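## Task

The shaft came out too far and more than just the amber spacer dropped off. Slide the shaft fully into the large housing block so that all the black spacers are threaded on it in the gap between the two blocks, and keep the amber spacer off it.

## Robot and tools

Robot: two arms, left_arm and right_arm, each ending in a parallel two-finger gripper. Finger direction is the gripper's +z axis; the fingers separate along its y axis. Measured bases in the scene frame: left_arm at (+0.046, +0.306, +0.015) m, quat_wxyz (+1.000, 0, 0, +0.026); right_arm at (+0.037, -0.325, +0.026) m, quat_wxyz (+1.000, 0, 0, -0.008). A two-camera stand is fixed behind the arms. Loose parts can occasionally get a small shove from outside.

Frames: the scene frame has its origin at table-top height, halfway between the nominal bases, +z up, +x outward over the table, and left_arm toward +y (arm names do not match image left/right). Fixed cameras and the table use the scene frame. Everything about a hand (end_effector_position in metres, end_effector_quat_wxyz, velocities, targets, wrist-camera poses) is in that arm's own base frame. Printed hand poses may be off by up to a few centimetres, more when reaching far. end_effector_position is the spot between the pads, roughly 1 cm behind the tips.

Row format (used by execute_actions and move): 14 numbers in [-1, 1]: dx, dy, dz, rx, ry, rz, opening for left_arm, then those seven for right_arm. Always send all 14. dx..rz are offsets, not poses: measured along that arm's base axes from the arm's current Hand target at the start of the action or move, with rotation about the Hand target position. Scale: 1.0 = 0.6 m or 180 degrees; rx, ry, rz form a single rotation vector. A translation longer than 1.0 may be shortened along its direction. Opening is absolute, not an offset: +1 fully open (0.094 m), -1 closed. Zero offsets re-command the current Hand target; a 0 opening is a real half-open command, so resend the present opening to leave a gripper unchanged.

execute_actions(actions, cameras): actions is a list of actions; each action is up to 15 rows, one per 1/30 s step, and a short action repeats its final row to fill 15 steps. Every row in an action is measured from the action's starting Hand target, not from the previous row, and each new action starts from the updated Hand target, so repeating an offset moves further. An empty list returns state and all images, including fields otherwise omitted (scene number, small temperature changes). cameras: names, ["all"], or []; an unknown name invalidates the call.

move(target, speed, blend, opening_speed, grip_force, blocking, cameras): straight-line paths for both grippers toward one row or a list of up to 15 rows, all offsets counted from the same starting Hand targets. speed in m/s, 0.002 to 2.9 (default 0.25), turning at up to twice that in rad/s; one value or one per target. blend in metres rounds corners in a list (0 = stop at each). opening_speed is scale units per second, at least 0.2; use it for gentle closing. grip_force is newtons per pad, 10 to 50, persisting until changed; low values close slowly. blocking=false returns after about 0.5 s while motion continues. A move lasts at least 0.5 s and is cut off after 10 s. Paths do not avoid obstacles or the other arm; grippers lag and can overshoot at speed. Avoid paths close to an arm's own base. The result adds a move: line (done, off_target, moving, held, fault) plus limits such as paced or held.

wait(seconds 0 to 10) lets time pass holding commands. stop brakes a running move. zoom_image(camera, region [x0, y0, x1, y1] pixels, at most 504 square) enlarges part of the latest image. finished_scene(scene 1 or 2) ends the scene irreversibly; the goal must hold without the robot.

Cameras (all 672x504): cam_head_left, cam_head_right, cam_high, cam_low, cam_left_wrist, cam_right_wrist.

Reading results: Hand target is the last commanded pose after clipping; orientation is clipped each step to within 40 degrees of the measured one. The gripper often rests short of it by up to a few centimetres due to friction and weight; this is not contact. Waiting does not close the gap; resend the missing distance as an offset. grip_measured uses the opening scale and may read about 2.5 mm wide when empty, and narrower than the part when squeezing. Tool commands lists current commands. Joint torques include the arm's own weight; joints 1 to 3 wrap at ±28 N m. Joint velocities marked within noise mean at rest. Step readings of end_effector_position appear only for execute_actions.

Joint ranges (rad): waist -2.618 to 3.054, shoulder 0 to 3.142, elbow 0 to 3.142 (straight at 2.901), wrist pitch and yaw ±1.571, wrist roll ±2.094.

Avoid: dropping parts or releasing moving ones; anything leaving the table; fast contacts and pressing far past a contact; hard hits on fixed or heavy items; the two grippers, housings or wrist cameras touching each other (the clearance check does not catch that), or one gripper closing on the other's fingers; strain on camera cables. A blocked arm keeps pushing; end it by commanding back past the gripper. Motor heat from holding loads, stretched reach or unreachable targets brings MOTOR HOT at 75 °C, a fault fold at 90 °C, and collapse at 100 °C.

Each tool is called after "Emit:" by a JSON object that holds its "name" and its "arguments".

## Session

Emit:
{"name": "execute_actions", "arguments": {"actions": []}}

Scene clock: 0.00 s.
left_arm: end_effector_position=(+0.3886, +0.0483, +0.1013) grip_measured=+1.000 end_effector_quat_wxyz=(+0.589, -0.133, +0.794, +0.077) | right_arm: end_effector_position=(+0.4105, +0.0080, +0.1270) grip_measured=+1.000 end_effector_quat_wxyz=(+0.632, +0.027, +0.773, -0.052)
Joint positions: left_arm=[-0.014 1.539 0.342 0.884 -0.296 -0.129 0.094] | right_arm=[0.117 1.58 0.383 0.995 0.229 -0.001 0.094]
Joint velocities: within noise
Joint torques (N m): no reading
Motor temperatures (°C): left_arm=[25 28 30 28 24 23 27] | right_arm=[25 24 28 29 24 25 24]
Heat: left arm: 30 °C; right arm: 29 °C.
Hand target: left_arm +0.3903, +0.0485, +0.1057; +0.593, -0.134, +0.790, +0.077 | right_arm +0.4127, +0.0081, +0.1344; +0.640, +0.028, +0.766, -0.051
Tool commands: left_gripper/opening=+1.0 right_gripper/opening=+1.0

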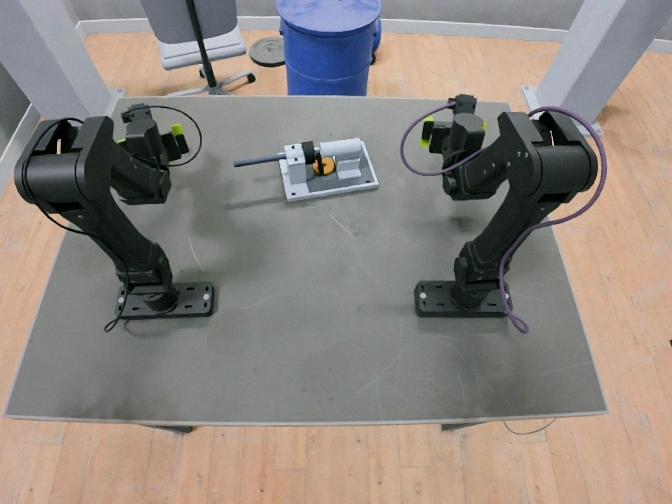

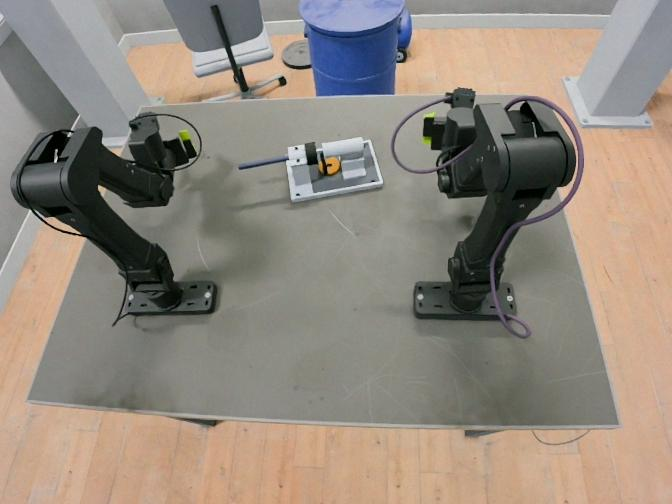

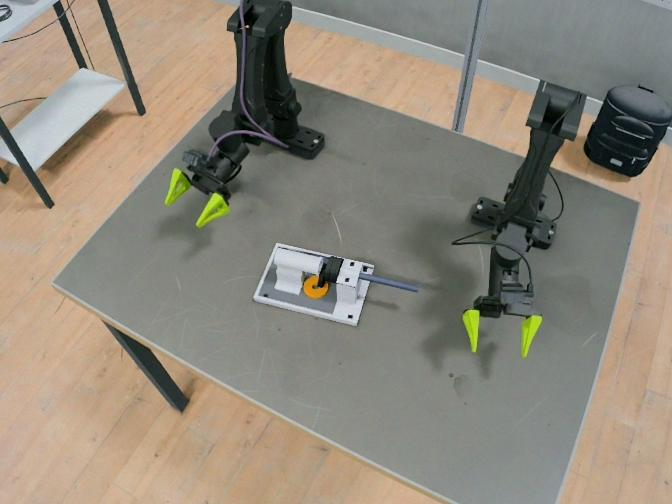

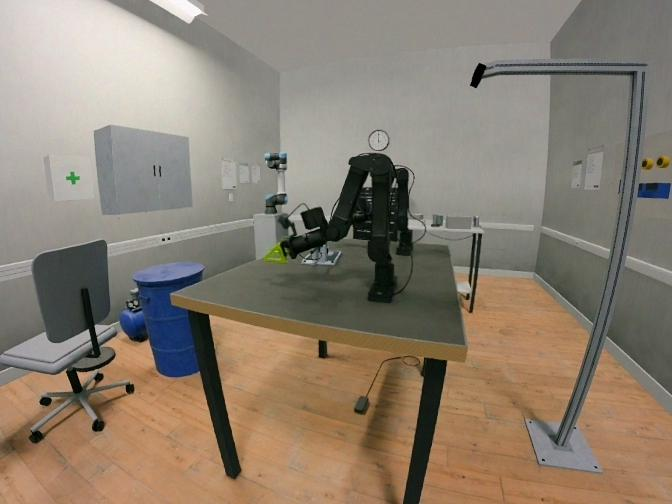

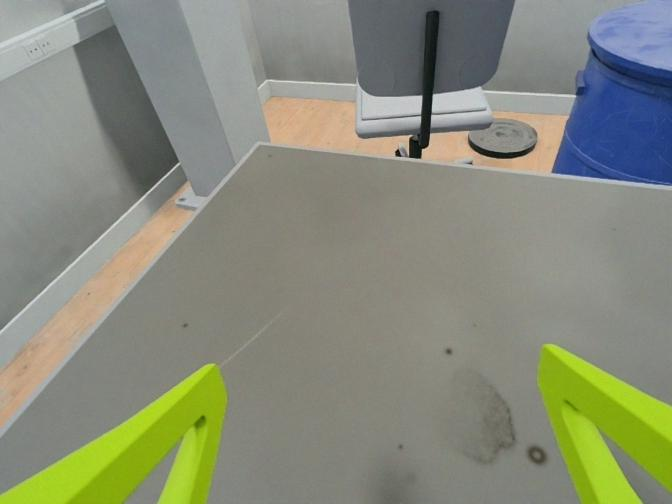

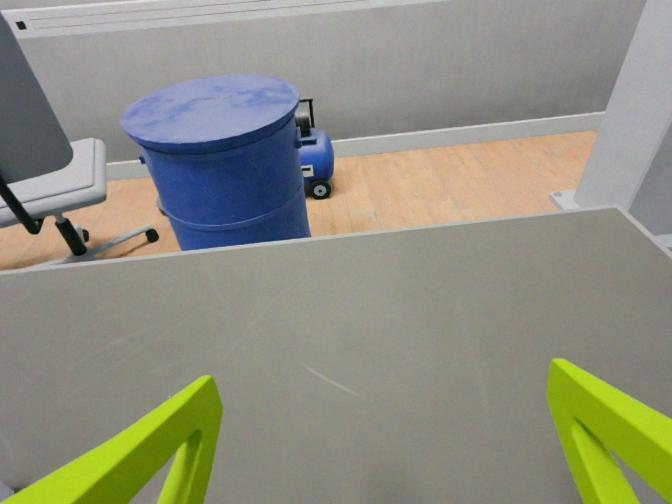

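Emit:
{"name": "zoom_image", "arguments": {"camera": "cam_head_left", "region": [220, 120, 400, 215]}}

Emit:
{"name": "zoom_image", "arguments": {"camera": "cam_high", "region": [240, 230, 430, 340]}}

Emit:
{"name": "zoom_image", "arguments": {"camera": "cam_head_right", "region": [230, 125, 400, 215]}}

Emit:
{"name": "zoom_image", "arguments": {"camera": "cam_low", "region": [270, 220, 380, 280]}}

Scaled by 2.800 from the camera's 672x504 image, which has a finer 960x720 frame.

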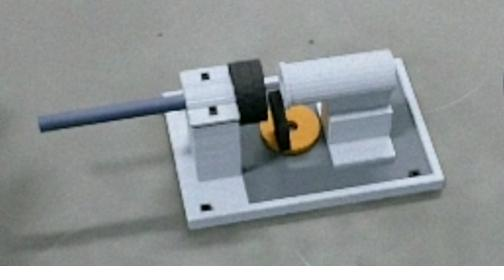

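Scaled by 2.653 from the camera's 672x504 image, which has a finer 960x720 frame.

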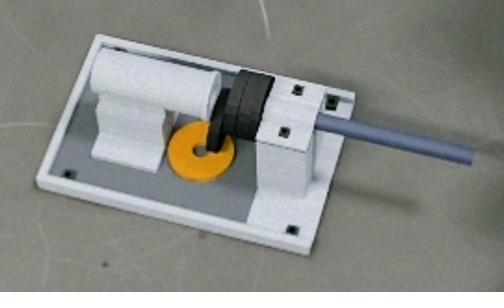

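Scaled by 2.965 from the camera's 672x504 image, which has a finer 960x720 frame.

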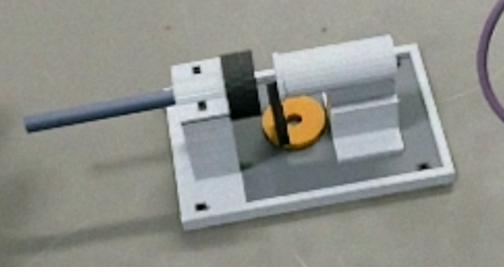

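Scaled by 4.582 from the camera's 672x504 image, which has a finer 960x720 frame.

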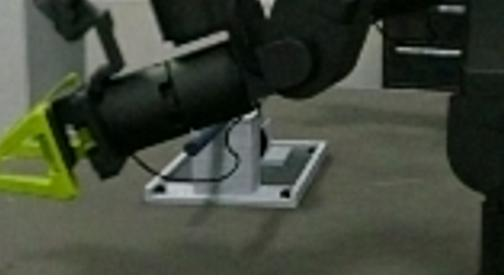

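Emit:
{"name": "move", "arguments": {"target": [[0,0,0,0,0,0,1.0,-0.1045,0.07,0.1927,0.0118,0.0966,0.0147,0.6],[0,0,0,0,0,0,1.0,-0.3212,0.4198,0.176,0.0236,0.1931,0.0294,0.6]], "speed": 0.3, "blend": [0.05,0], "cameras": ["cam_right_wrist","cam_high"]}}

Scene clock: 7.13 s.
left_arm: end_effector_position=(+0.3886, +0.0483, +0.1013) grip_measured=+1.000 end_effector_quat_wxyz=(+0.589, -0.133, +0.794, +0.077) | right_arm: end_effector_position=(+0.2155, +0.2573, +0.2303) grip_measured=+0.602 end_effector_quat_wxyz=(+0.371, -0.008, +0.929, -0.001)
Joint positions: left_arm=[-0.014 1.539 0.342 0.884 -0.296 -0.129 0.094] | right_arm=[1.225 1.505 1.448 -1.198 0.703 1.092 0.075]
Joint torques (N m): left_arm=[-0.05 -6.05 6.22 2.1 -0.07 0] | right_arm=[-0.06 -4.68 9.84 0.88 0.59 0.07]
Heat: left arm: 30 °C; right arm: 31 °C.
Hand target: left_arm +0.3903, +0.0485, +0.1057; +0.593, -0.134, +0.790, +0.077 | right_arm +0.2201, +0.2600, +0.2400; +0.382, +0.000, +0.924, +0.000
Off the commanded pose: left_arm 0.005 m, 1 deg | right_arm 0.011 m, 2 deg.
move: off_target (right_arm)
Images, in order (width x height): cam_high 672x504, cam_right_wrist 672x504.

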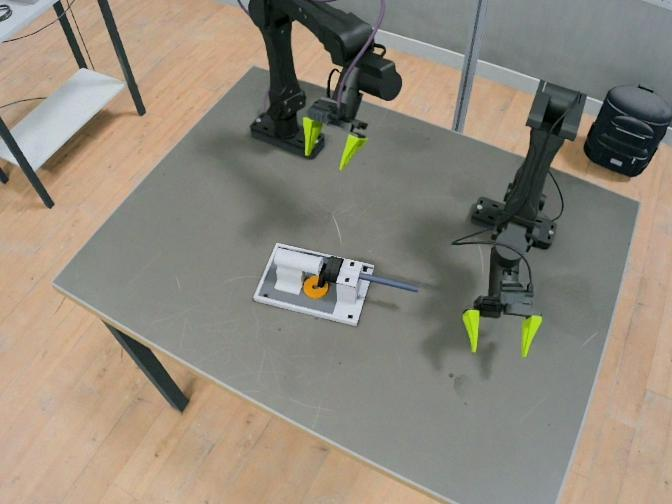

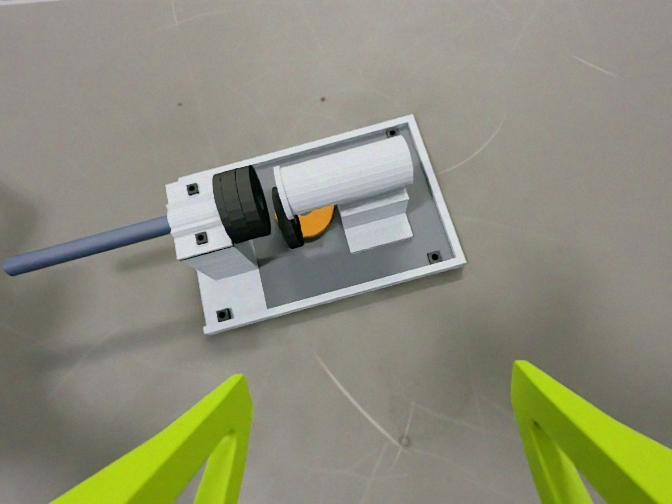

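Emit:
{"name": "zoom_image", "arguments": {"camera": "cam_right_wrist", "region": [160, 110, 440, 320]}}

Emit:
{"name": "zoom_image", "arguments": {"camera": "cam_high", "region": [250, 235, 430, 335]}}

Scaled by 1.800 from the camera's 672x504 image, which has a finer 960x720 frame.

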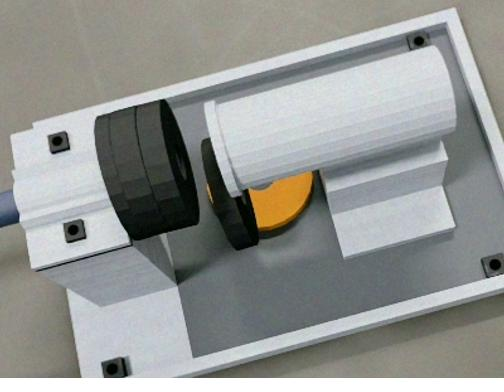

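Scaled by 2.800 from the camera's 672x504 image, which has a finer 960x720 frame.

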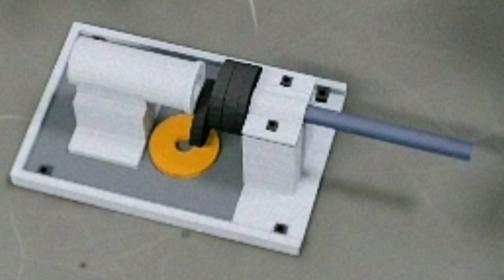

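Emit:
{"name": "move", "arguments": {"target": [[-0.06,-0.05,0.13,0.04,0.055,-0.17,0.6,0,0,0,0,0,0,0.6],[-0.1,-0.2975,0.1905,0.1235,0.1718,-0.5395,0.6,0.05,0.03,0,0,0,0,0.6]], "speed": 0.4, "blend": [0.05,0], "cameras": ["cam_right_wrist","cam_left_wrist","cam_high"]}}

Scene clock: 23.53 s.
left_arm: end_effector_position=(+0.3281, -0.1275, +0.2173) grip_measured=+0.603 end_effector_quat_wxyz=(+0.257, +0.614, +0.713, -0.220) | right_arm: end_effector_position=(+0.2427, +0.2703, +0.2309) grip_measured=+0.602 end_effector_quat_wxyz=(+0.373, -0.009, +0.928, -0.013)
Joint positions: left_arm=[-0.048 1.69 1.629 -1.345 0.674 1.317 0.075] | right_arm=[1.16 1.593 1.531 -1.163 0.696 1.013 0.075]
Joint torques (N m): left_arm=[-0.31 -6.72 9.37 0.67 0.37 0.08] | right_arm=[-0.61 -5.55 9.94 1.22 0.41 -0.05]
Heat: left arm: 32 °C; right arm: 30 °C.
Hand target: left_arm +0.3304, -0.1299, +0.2202; +0.258, +0.617, +0.709, -0.224 | right_arm +0.2500, +0.2779, +0.2401; +0.382, +0.000, +0.924, +0.000
Off the commanded pose: left_arm 0.004 m, 1 deg | right_arm 0.014 m, 2 deg.
move: off_target (right_arm)
Images, in order (width x height): cam_high 672x504, cam_left_wrist 672x504, cam_right_wrist 672x504.

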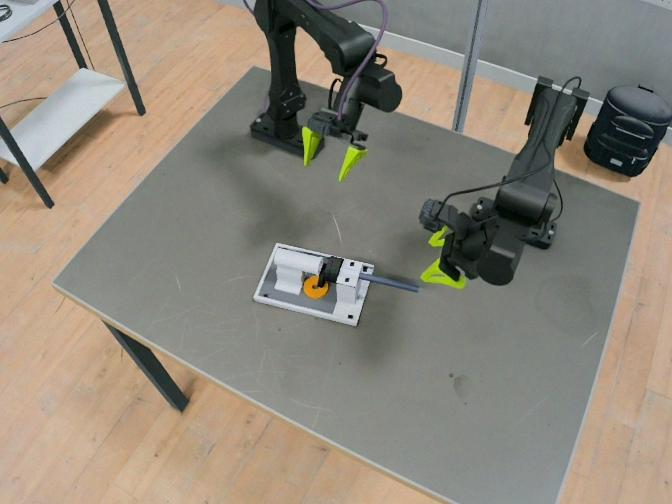

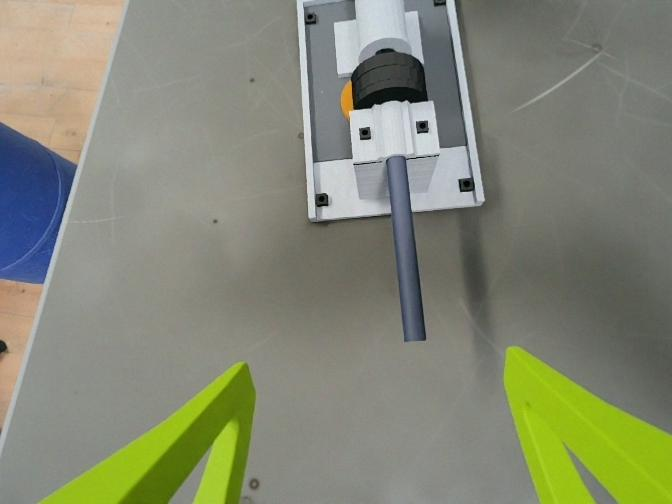

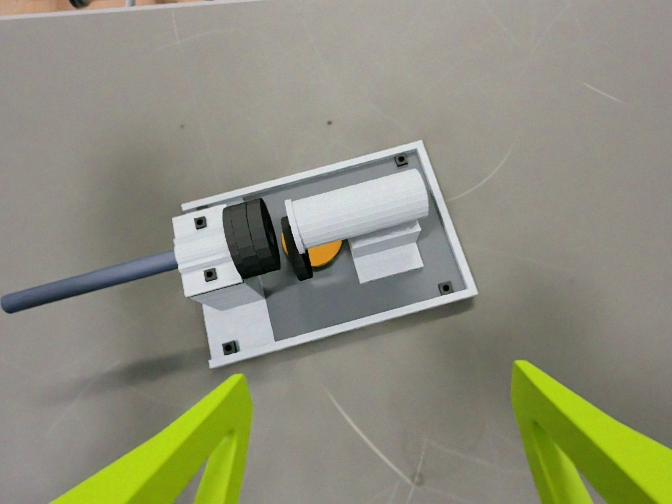

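Emit:
{"name": "move", "arguments": {"target": [-0.049,-0.0535,-0.145,0,0,0,0.6,0,0,0,0,0,0,0.6], "speed": 0.2, "cameras": ["cam_left_wrist","cam_head_left"]}}

Scene clock: 33.70 s.
left_arm: end_effector_position=(+0.3036, -0.1601, +0.1267) grip_measured=+0.603 end_effector_quat_wxyz=(+0.248, +0.616, +0.713, -0.226) | right_arm: end_effector_position=(+0.2427, +0.2703, +0.2309) grip_measured=+0.602 end_effector_quat_wxyz=(+0.373, -0.009, +0.928, -0.013)
Joint positions: left_arm=[-0.164 1.611 1.182 -0.918 0.651 1.185 0.075] | right_arm=[1.16 1.593 1.531 -1.163 0.696 1.013 0.075]
Joint torques (N m): left_arm=[-0.36 -10.18 5.87 0.97 0.35 -0.05] | right_arm=[-0.62 -5.57 9.92 1.22 0.41 -0.05]
Heat: left arm: 31 °C; right arm: 31 °C.
Hand target: left_arm +0.3009, -0.1621, +0.1331; +0.258, +0.617, +0.709, -0.224 | right_arm +0.2500, +0.2779, +0.2401; +0.382, +0.000, +0.924, +0.000
Off the commanded pose: left_arm 0.007 m, 1 deg | right_arm 0.014 m, 2 deg.
move: off_target (right_arm)
Images, in order (width x height): cam_head_left 672x504, cam_left_wrist 672x504.

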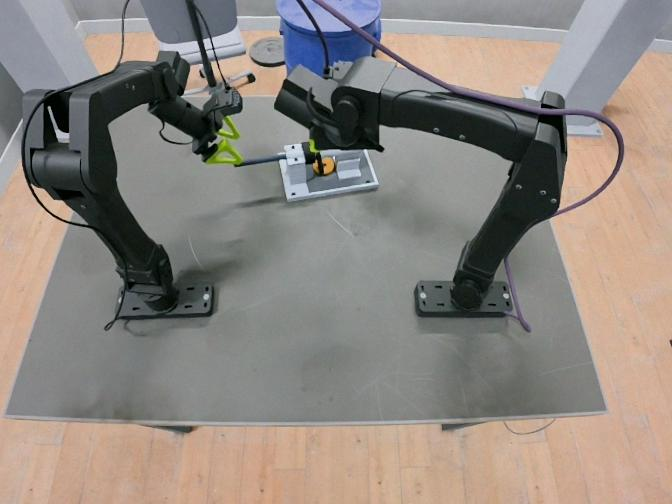

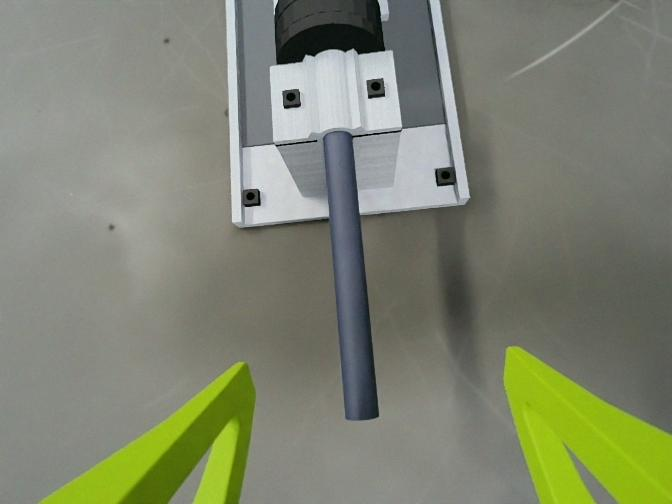

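Emit:
{"name": "move", "arguments": {"target": [0.0177,-0.0177,-0.045,0,0,0,0.6,0,0,0,0,0,0,0.6], "speed": 0.15, "cameras": ["cam_left_wrist","cam_low"]}}

Scene clock: 41.80 s.
left_arm: end_effector_position=(+0.3136, -0.1700, +0.1113) grip_measured=+0.603 end_effector_quat_wxyz=(+0.263, +0.618, +0.708, -0.216) | right_arm: end_effector_position=(+0.2427, +0.2703, +0.2309) grip_measured=+0.602 end_effector_quat_wxyz=(+0.373, -0.009, +0.928, -0.013)
Joint positions: left_arm=[-0.192 1.634 1.135 -0.789 0.644 1.149 0.075] | right_arm=[1.16 1.593 1.531 -1.163 0.696 1.013 0.075]
Joint torques (N m): left_arm=[-0.49 -6.64 6.2 1.07 0.33 -0.06] | right_arm=[-0.62 -5.56 9.89 1.22 0.41 -0.05]
Heat: left arm: 31 °C; right arm: 31 °C.
Hand target: left_arm +0.3116, -0.1726, +0.1061; +0.258, +0.617, +0.709, -0.224 | right_arm +0.2500, +0.2779, +0.2401; +0.382, +0.000, +0.924, +0.000
Off the commanded pose: left_arm 0.006 m, 1 deg | right_arm 0.014 m, 2 deg.
move: off_target (right_arm)
Images, in order (width x height): cam_low 672x504, cam_left_wrist 672x504.

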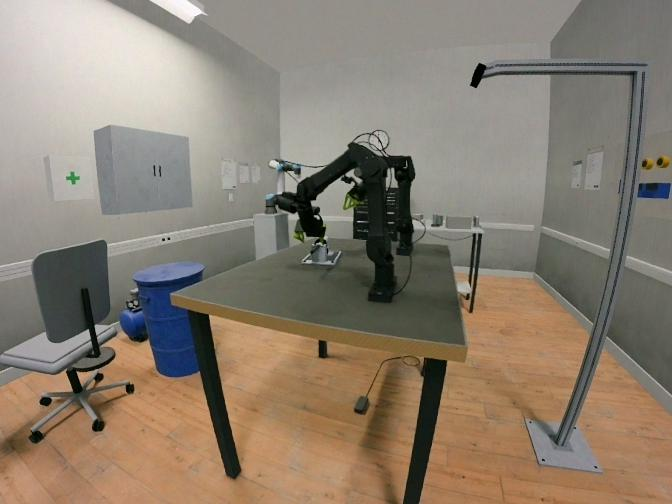

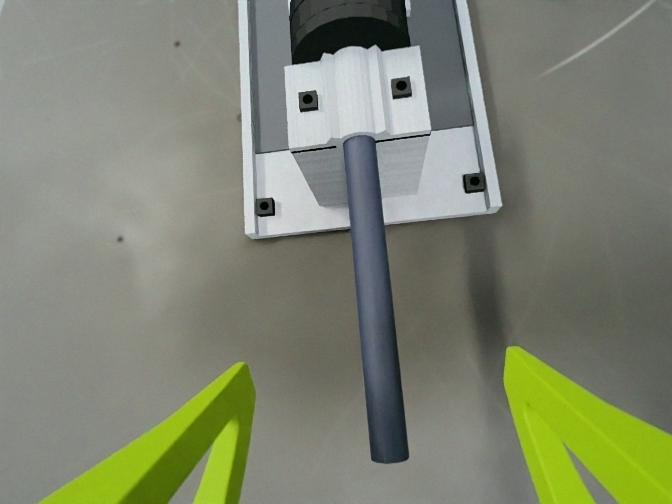

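Emit:
{"name": "move", "arguments": {"target": [0.0,0.0,-0.052,0,0,0,0.0,0,0,0,0,0,0,0.6], "speed": 0.15, "cameras": ["cam_left_wrist","cam_head_left"]}}

Scene clock: 43.60 s.
left_arm: end_effector_position=(+0.3139, -0.1698, +0.0794) grip_measured=+0.003 end_effector_quat_wxyz=(+0.262, +0.618, +0.709, -0.216) | right_arm: end_effector_position=(+0.2427, +0.2703, +0.2309) grip_measured=+0.602 end_effector_quat_wxyz=(+0.373, -0.009, +0.928, -0.013)
Joint positions: left_arm=[-0.192 1.676 1.047 -0.661 0.642 1.148 0.047] | right_arm=[1.16 1.593 1.531 -1.163 0.696 1.013 0.075]
Joint torques (N m): left_arm=[-0.47 -6.86 6.04 1.07 0.35 -0.05] | right_arm=[-0.61 -5.56 9.91 1.22 0.41 -0.04]
Heat: left arm: 31 °C; right arm: 31 °C.
Hand target: left_arm +0.3115, -0.1726, +0.0749; +0.258, +0.617, +0.709, -0.224 | right_arm +0.2500, +0.2779, +0.2401; +0.382, +0.000, +0.924, +0.000
Off the commanded pose: left_arm 0.006 m, 1 deg | right_arm 0.014 m, 2 deg.
move: off_target (right_arm)
Images, in order (width x height): cam_head_left 672x504, cam_left_wrist 672x504.

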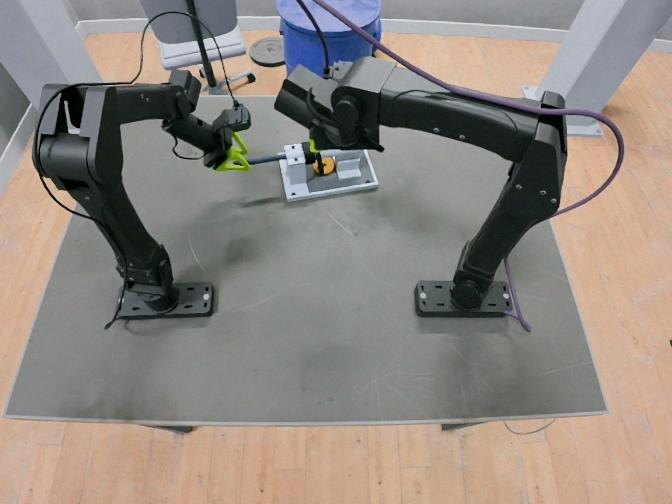

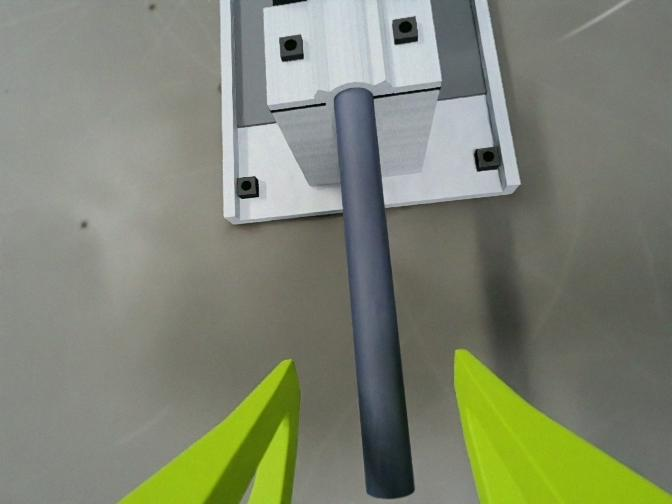

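Emit:
{"name": "move", "arguments": {"target": [0.0163,-0.0987,0,0,0,0,0.0,0,0,0,0,0,0,0.6], "speed": 0.12, "cameras": ["cam_left_wrist","cam_right_wrist"]}}

Scene clock: 46.93 s.
left_arm: end_effector_position=(+0.3141, -0.2272, +0.0721) grip_measured=+0.003 end_effector_quat_wxyz=(+0.251, +0.617, +0.711, -0.223) | right_arm: end_effector_position=(+0.2427, +0.2703, +0.2309) grip_measured=+0.602 end_effector_quat_wxyz=(+0.373, -0.009, +0.928, -0.013)
Joint positions: left_arm=[-0.367 1.739 1.083 -0.544 0.589 0.948 0.047] | right_arm=[1.16 1.593 1.531 -1.163 0.696 1.013 0.075]
Joint torques (N m): left_arm=[-0.21 -7.15 9.18 1.24 0.31 -0.05] | right_arm=[-0.61 -5.59 9.92 1.22 0.41 -0.05]
Heat: left arm: 31 °C; right arm: 31 °C.
Hand target: left_arm +0.3213, -0.2319, +0.0750; +0.258, +0.617, +0.709, -0.224 | right_arm +0.2500, +0.2779, +0.2401; +0.382, +0.000, +0.924, +0.000
Off the commanded pose: left_arm 0.009 m, 1 deg | right_arm 0.014 m, 2 deg.
move: off_target (right_arm)
Images, in order (width x height): cam_left_wrist 672x504, cam_right_wrist 672x504.

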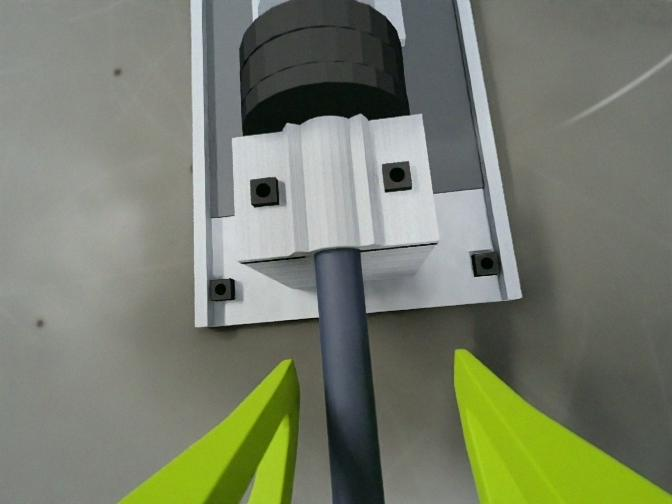

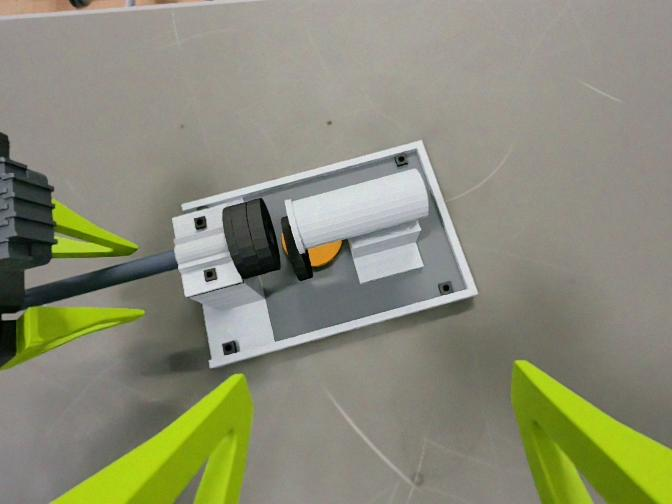

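Emit:
{"name": "move", "arguments": {"target": [-0.0172,0.1015,0.005,-0.1097,-0.017,0.0112,0.0,-0.083,0.053,-0.117,0,-0.1389,0,0.6], "speed": 0.2, "cameras": ["cam_left_wrist","cam_right_wrist"]}}

Scene clock: 54.77 s.
left_arm: end_effector_position=(+0.3129, -0.1696, +0.0702) grip_measured=+0.003 end_effector_quat_wxyz=(+0.371, +0.553, +0.674, -0.319) | right_arm: end_effector_position=(+0.1988, +0.3114, +0.1713) grip_measured=+0.602 end_effector_quat_wxyz=(+0.560, -0.002, +0.829, +0.005)
Joint positions: left_arm=[-0.066 1.719 0.843 -0.326 0.978 1.111 0.047] | right_arm=[1.466 1.687 1.146 -0.749 1.171 1.273 0.075]
Joint torques (N m): left_arm=[0.14 -9.8 5.16 1.16 0.54 0.07] | right_arm=[0.16 -6.53 5.55 1.03 0.87 0.08]
Heat: left arm: 31 °C; right arm: 31 °C.
Hand target: left_arm +0.3110, -0.1710, +0.0779; +0.383, +0.557, +0.664, -0.321 | right_arm +0.2003, +0.3098, +0.1698; +0.573, +0.000, +0.819, +0.000
Off the commanded pose: left_arm 0.008 m, 2 deg | right_arm 0.003 m, 2 deg.
move: done
Images, in order (width x height): cam_left_wrist 672x504, cam_right_wrist 672x504.

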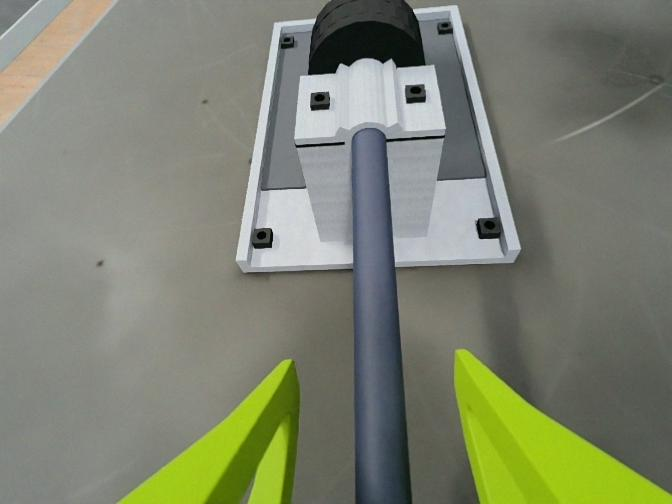

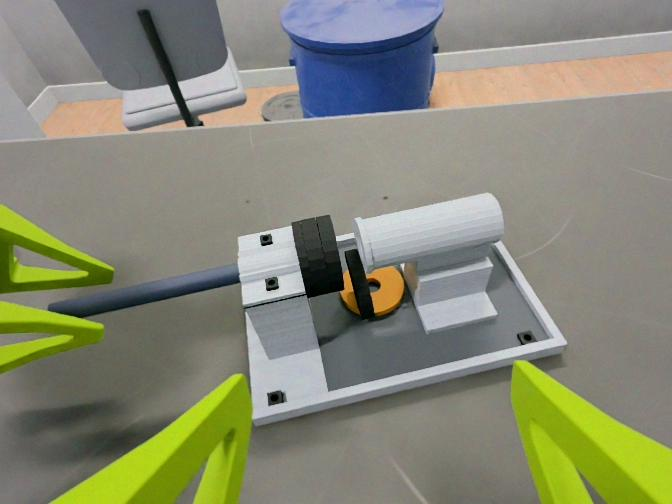

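Emit:
{"name": "zoom_image", "arguments": {"camera": "cam_right_wrist", "region": [240, 190, 440, 340]}}

Scaled by 2.520 from the camera's 672x504 image, which has a finer 960x720 frame.

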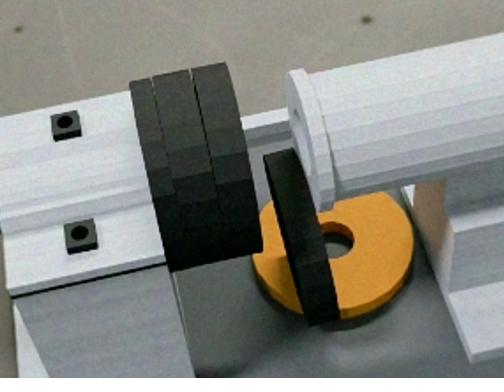

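Emit:
{"name": "move", "arguments": {"target": [0,0,0,0,0,0,0.0,0.183,0.033,0.0,0,0.2222,0,0.6], "speed": 0.2, "cameras": ["cam_right_wrist"]}}

Scene clock: 63.57 s.
left_arm: end_effector_position=(+0.3128, -0.1696, +0.0702) grip_measured=+0.003 end_effector_quat_wxyz=(+0.371, +0.553, +0.674, -0.320) | right_arm: end_effector_position=(+0.3057, +0.3250, +0.1674) grip_measured=+0.602 end_effector_quat_wxyz=(+0.256, +0.000, +0.967, -0.001)
Joint positions: left_arm=[-0.066 1.719 0.843 -0.326 0.978 1.111 0.047] | right_arm=[0.981 1.955 1.824 -1.135 0.425 0.915 0.075]
Joint torques (N m): left_arm=[0.14 -9.81 5.16 1.15 0.55 0.07] | right_arm=[-0.16 -8.79 9.98 0.9 0.26 -0.06]
Heat: left arm: 31 °C; right arm: 30 °C.
Hand target: left_arm +0.3110, -0.1710, +0.0779; +0.383, +0.557, +0.664, -0.321 | right_arm +0.3100, +0.3296, +0.1699; +0.258, +0.000, +0.966, +0.000
Off the commanded pose: left_arm 0.008 m, 2 deg | right_arm 0.007 m, 0 deg.
move: done
Images, in order (width x height): cam_right_wrist 672x504.

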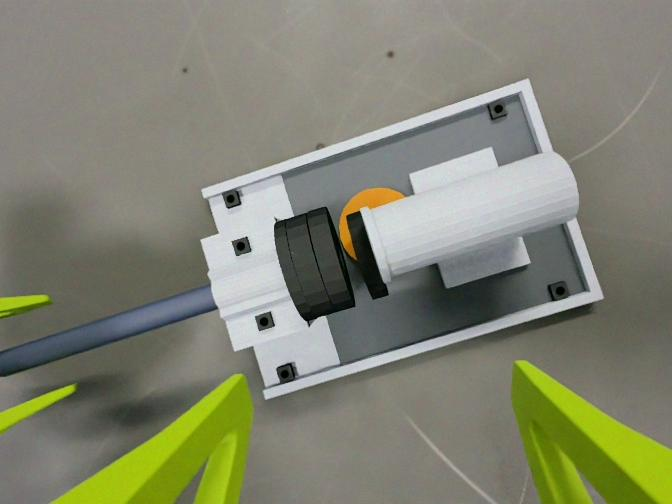

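Emit:
{"name": "move", "arguments": {"target": [0,0,0,0,0,0,0.0,0.0,0.0,-0.075,0,0,0,0.6], "speed": 0.15, "cameras": ["cam_right_wrist"]}}

Scene clock: 69.33 s.
left_arm: end_effector_position=(+0.3128, -0.1696, +0.0702) grip_measured=+0.003 end_effector_quat_wxyz=(+0.371, +0.553, +0.674, -0.320) | right_arm: end_effector_position=(+0.3082, +0.3293, +0.1348) grip_measured=+0.602 end_effector_quat_wxyz=(+0.260, +0.002, +0.966, +0.006)
Joint positions: left_arm=[-0.066 1.719 0.843 -0.326 0.978 1.111 0.047] | right_arm=[0.981 1.955 1.691 -0.985 0.423 0.915 0.075]
Joint torques (N m): left_arm=[0.14 -9.81 5.18 1.15 0.54 0.07] | right_arm=[-0.14 -9.39 5.94 1.22 0.27 -0.05]
Heat: left arm: 30 °C; right arm: 30 °C.
Hand target: left_arm +0.3110, -0.1710, +0.0779; +0.383, +0.557, +0.664, -0.321 | right_arm +0.3101, +0.3295, +0.1250; +0.259, +0.000, +0.966, +0.000
Off the commanded pose: left_arm 0.008 m, 2 deg | right_arm 0.010 m, 1 deg.
move: done
Images, in order (width x height): cam_right_wrist 672x504.

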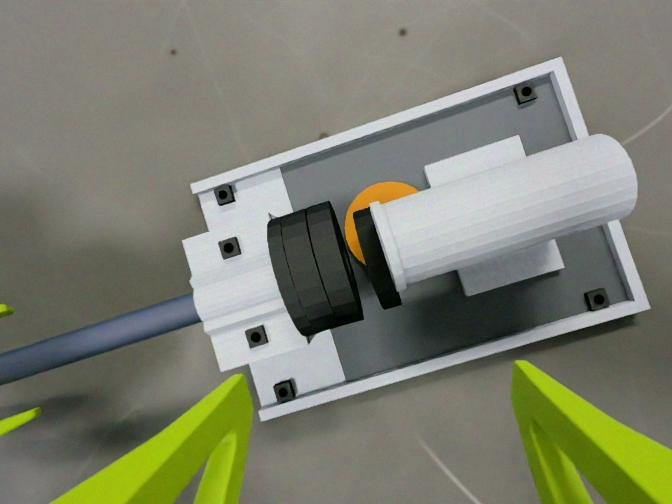

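Emit:
{"name": "move", "arguments": {"target": [[0,0,0,0,0,0,0.0,0.033,0.0,0.1,-0.0204,0.0156,0.2326,0.6],[0,0,0,0,0,0,0.0,0.07,0.0025,0.06,-0.0511,0.0391,0.5815,0.6]], "speed": 0.35, "blend": [0.04,0], "cameras": ["cam_right_wrist","cam_high","cam_head_left"]}}

Scene clock: 77.63 s.
left_arm: end_effector_position=(+0.3128, -0.1696, +0.0702) grip_measured=+0.003 end_effector_quat_wxyz=(+0.371, +0.553, +0.674, -0.320) | right_arm: end_effector_position=(+0.3505, +0.3277, +0.1621) grip_measured=+0.602 end_effector_quat_wxyz=(-0.116, +0.780, -0.603, -0.121)
Joint positions: left_arm=[-0.066 1.719 0.843 -0.326 0.978 1.111 0.047] | right_arm=[0.64 2.337 2.473 -1.544 -0.296 -1.161 0.075]
Joint torques (N m): left_arm=[0.14 -9.81 5.16 1.15 0.54 0.07] | right_arm=[-0.53 -11.21 9.1 0.62 -0.47 -0.1]
Heat: left arm: 30 °C; right arm: 30 °C.
Hand target: left_arm +0.3110, -0.1710, +0.0779; +0.383, +0.557, +0.664, -0.321 | right_arm +0.3521, +0.3310, +0.1610; -0.106, +0.781, -0.600, -0.137
Off the commanded pose: left_arm 0.008 m, 2 deg | right_arm 0.004 m, 2 deg.
joint sent to its limit (right arm) — joint 4 (wrist pitch), lower limit. The joint targets still meet the commanded pose.
move: done
Images, in order (width x height): cam_head_left 672x504, cam_high 672x504, cam_right_wrist 672x504.

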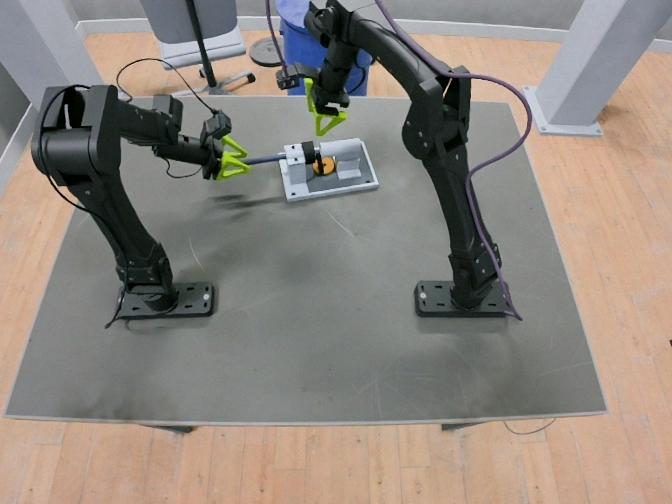

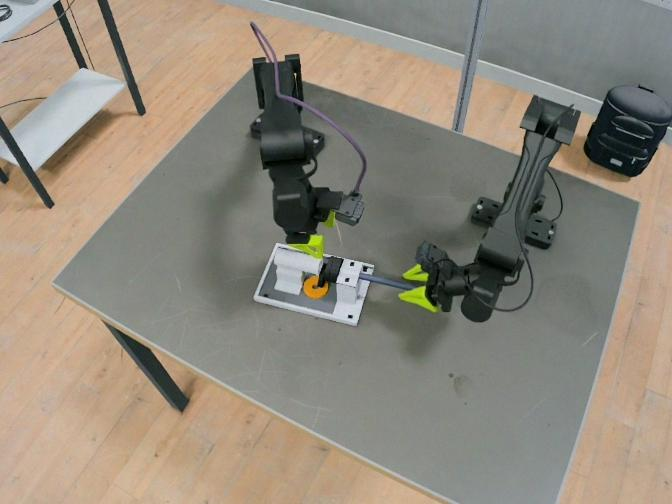

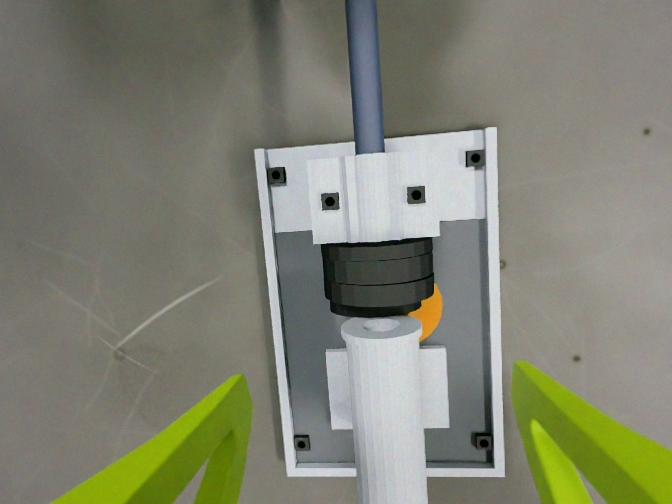

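Emit:
{"name": "move", "arguments": {"target": [0,0,0,0,0,0,0.0,0.0,0.0,-0.12,0,0,0,0.6], "speed": 0.15, "cameras": ["cam_right_wrist","cam_high"]}}

Scene clock: 82.67 s.
left_arm: end_effector_position=(+0.3128, -0.1696, +0.0702) grip_measured=+0.003 end_effector_quat_wxyz=(+0.371, +0.553, +0.674, -0.320) | right_arm: end_effector_position=(+0.3520, +0.3294, +0.0762) grip_measured=+0.602 end_effector_quat_wxyz=(-0.086, +0.781, -0.604, -0.131)
Joint positions: left_arm=[-0.066 1.719 0.843 -0.326 0.978 1.111 0.047] | right_arm=[0.64 2.337 2.131 -1.266 -0.299 -1.171 0.075]
Joint torques (N m): left_arm=[0.14 -9.81 5.18 1.15 0.55 0.07] | right_arm=[-0.5 -17.25 5.31 0.76 -0.43 -0.09]
Heat: left arm: 30 °C; right arm: 30 °C.
Hand target: left_arm +0.3110, -0.1710, +0.0779; +0.383, +0.557, +0.664, -0.321 | right_arm +0.3520, +0.3311, +0.0889; -0.106, +0.781, -0.600, -0.137
Off the commanded pose: left_arm 0.008 m, 2 deg | right_arm 0.013 m, 2 deg.
move: off_target (right_arm)
Images, in order (width x height): cam_high 672x504, cam_right_wrist 672x504.

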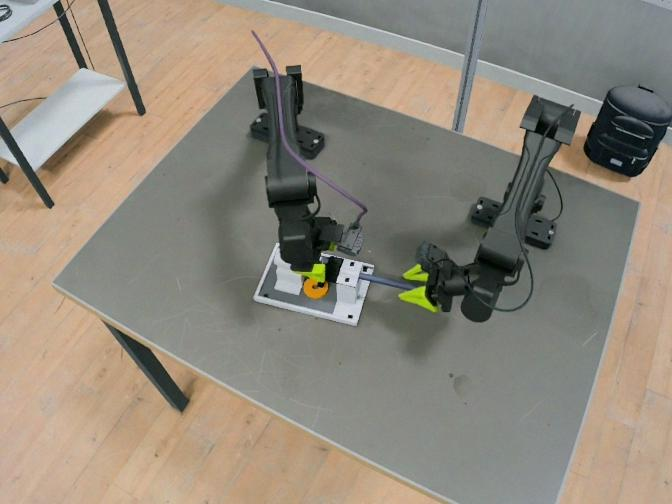

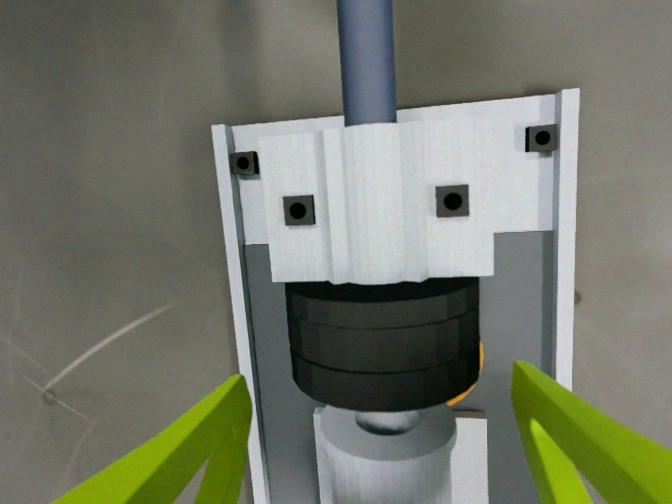

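Emit:
{"name": "move", "arguments": {"target": [[0,0,0,0,0,0,0.0,0.004,-0.0155,0.0,0,0,0,0.6],[0,0,0,0,0,0,0.0,0.004,-0.0155,-0.05,0,0,0,0.6]], "speed": 0.12, "cameras": ["cam_right_wrist"]}}

Scene clock: 85.83 s.
left_arm: end_effector_position=(+0.3128, -0.1696, +0.0702) grip_measured=+0.003 end_effector_quat_wxyz=(+0.371, +0.553, +0.674, -0.320) | right_arm: end_effector_position=(+0.3531, +0.3187, +0.0410) grip_measured=+0.602 end_effector_quat_wxyz=(-0.080, +0.781, -0.605, -0.131)
Joint positions: left_arm=[-0.066 1.719 0.843 -0.326 0.978 1.111 0.047] | right_arm=[0.62 2.333 1.987 -1.144 -0.299 -1.192 0.075]
Joint torques (N m): left_arm=[0.14 -9.83 5.18 1.15 0.54 0.08] | right_arm=[-0.49 -18.21 5.39 0.7 -0.46 -0.08]
Heat: left arm: 30 °C; right arm: 30 °C.
Hand target: left_arm +0.3110, -0.1710, +0.0779; +0.383, +0.557, +0.664, -0.321 | right_arm +0.3544, +0.3218, +0.0589; -0.106, +0.781, -0.600, -0.137
Off the commanded pose: left_arm 0.008 m, 2 deg | right_arm 0.018 m, 3 deg.
move: off_target (right_arm)
Images, in order (width x height): cam_right_wrist 672x504.

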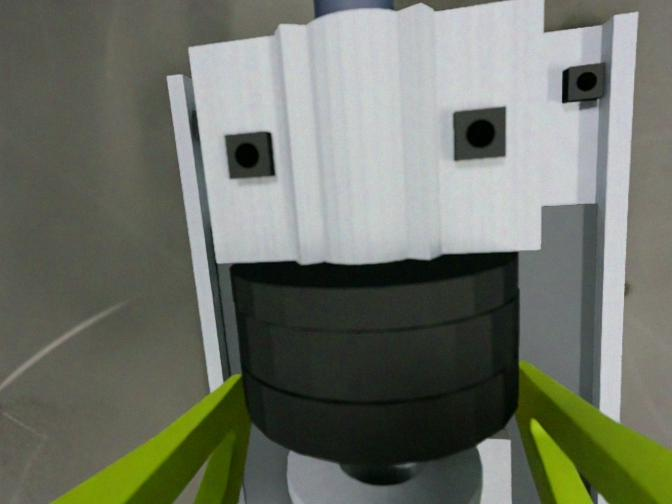

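Emit:
{"name": "execute_actions", "arguments": {"actions": [], "cameras": ["cam_head_left","cam_head_right","cam_high","cam_low"]}}

Emit:
{"name": "zoom_image", "arguments": {"camera": "cam_high", "region": [250, 225, 390, 335]}}

Emit:
{"name": "zoom_image", "arguments": {"camera": "cam_head_left", "region": [270, 120, 390, 210]}}

Emit:
{"name": "zoom_image", "arguments": {"camera": "cam_head_right", "region": [270, 120, 390, 210]}}

Scene clock: 86.90 s.
left_arm: end_effector_position=(+0.3128, -0.1696, +0.0702) grip_measured=+0.003 end_effector_quat_wxyz=(+0.371, +0.553, +0.674, -0.320) | right_arm: end_effector_position=(+0.3532, +0.3188, +0.0410) grip_measured=+0.602 end_effector_quat_wxyz=(-0.080, +0.781, -0.605, -0.131)
Joint positions: left_arm=[-0.066 1.719 0.843 -0.326 0.978 1.111 0.047] | right_arm=[0.62 2.333 1.987 -1.143 -0.299 -1.192 0.075]
Joint velocities: within noise
Joint torques (N m): left_arm=[0.14 -9.83 5.16 1.15 0.55 0.07] | right_arm=[-0.5 -18.19 5.38 0.73 -0.46 -0.09]
Motor temperatures (°C): left_arm=[25 29 30 30 25 23 27] | right_arm=[25 28 30 29 24 25 24]
Heat: left arm: 30 °C; right arm: 30 °C.
Hand target: left_arm +0.3110, -0.1710, +0.0779; +0.383, +0.557, +0.664, -0.321 | right_arm +0.3544, +0.3218, +0.0589; -0.106, +0.781, -0.600, -0.137
Tool commands: left_gripper/opening=+0.0 right_gripper/opening=+0.6
Off the commanded pose: left_arm 0.008 m, 2 deg | right_arm 0.018 m, 3 deg.
Images, in order (width x height): cam_head_left 672x504, cam_head_right 672x504, cam_high 672x504, cam_low 672x504.

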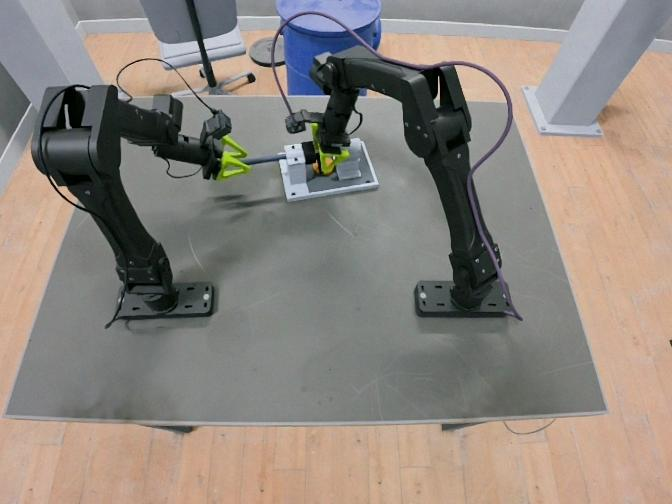

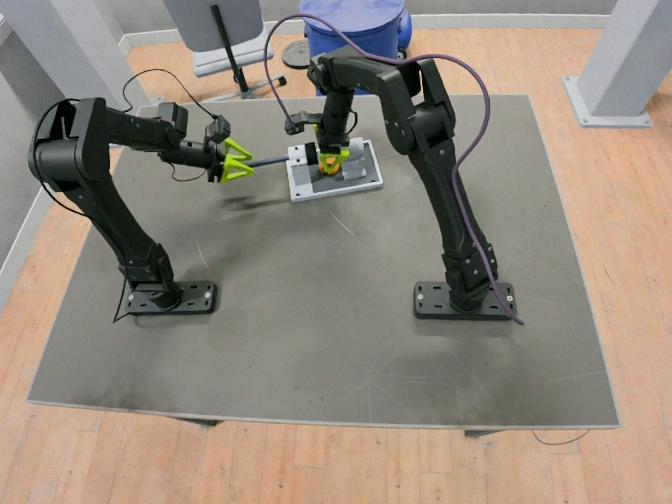

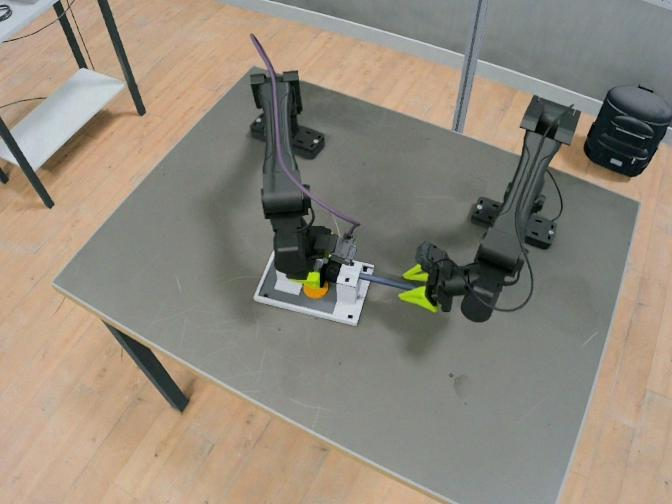

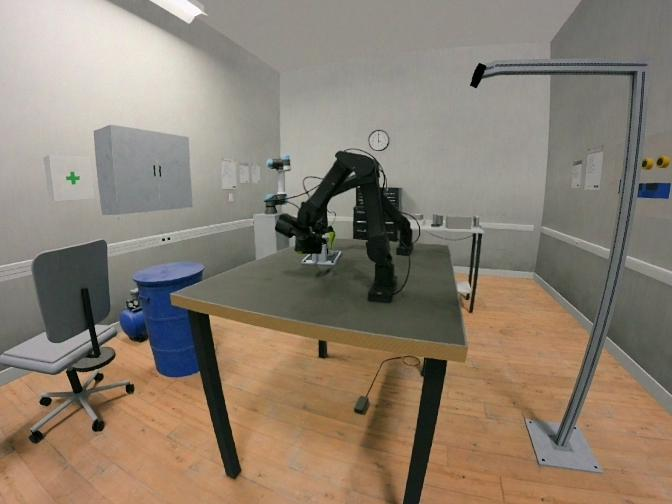

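Scaled by 3.600 from the camera's 672x504 image, which has a finer 960x720 frame.

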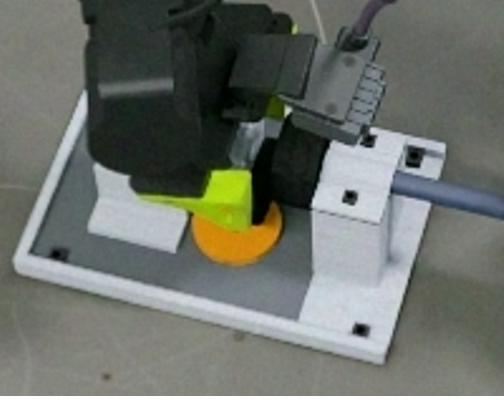

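Scaled by 4.200 from the camera's 672x504 image, which has a finer 960x720 frame.

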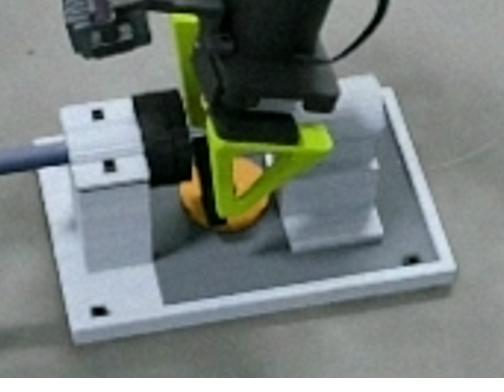

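Scaled by 4.200 from the camera's 672x504 image, which has a finer 960x720 frame.

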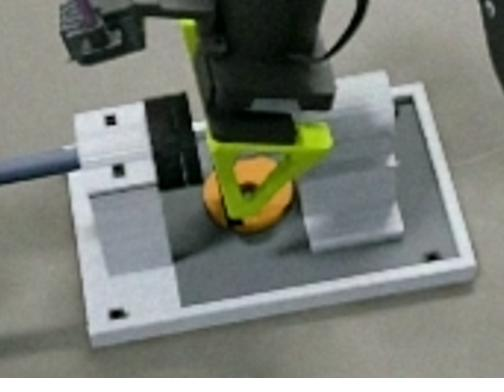

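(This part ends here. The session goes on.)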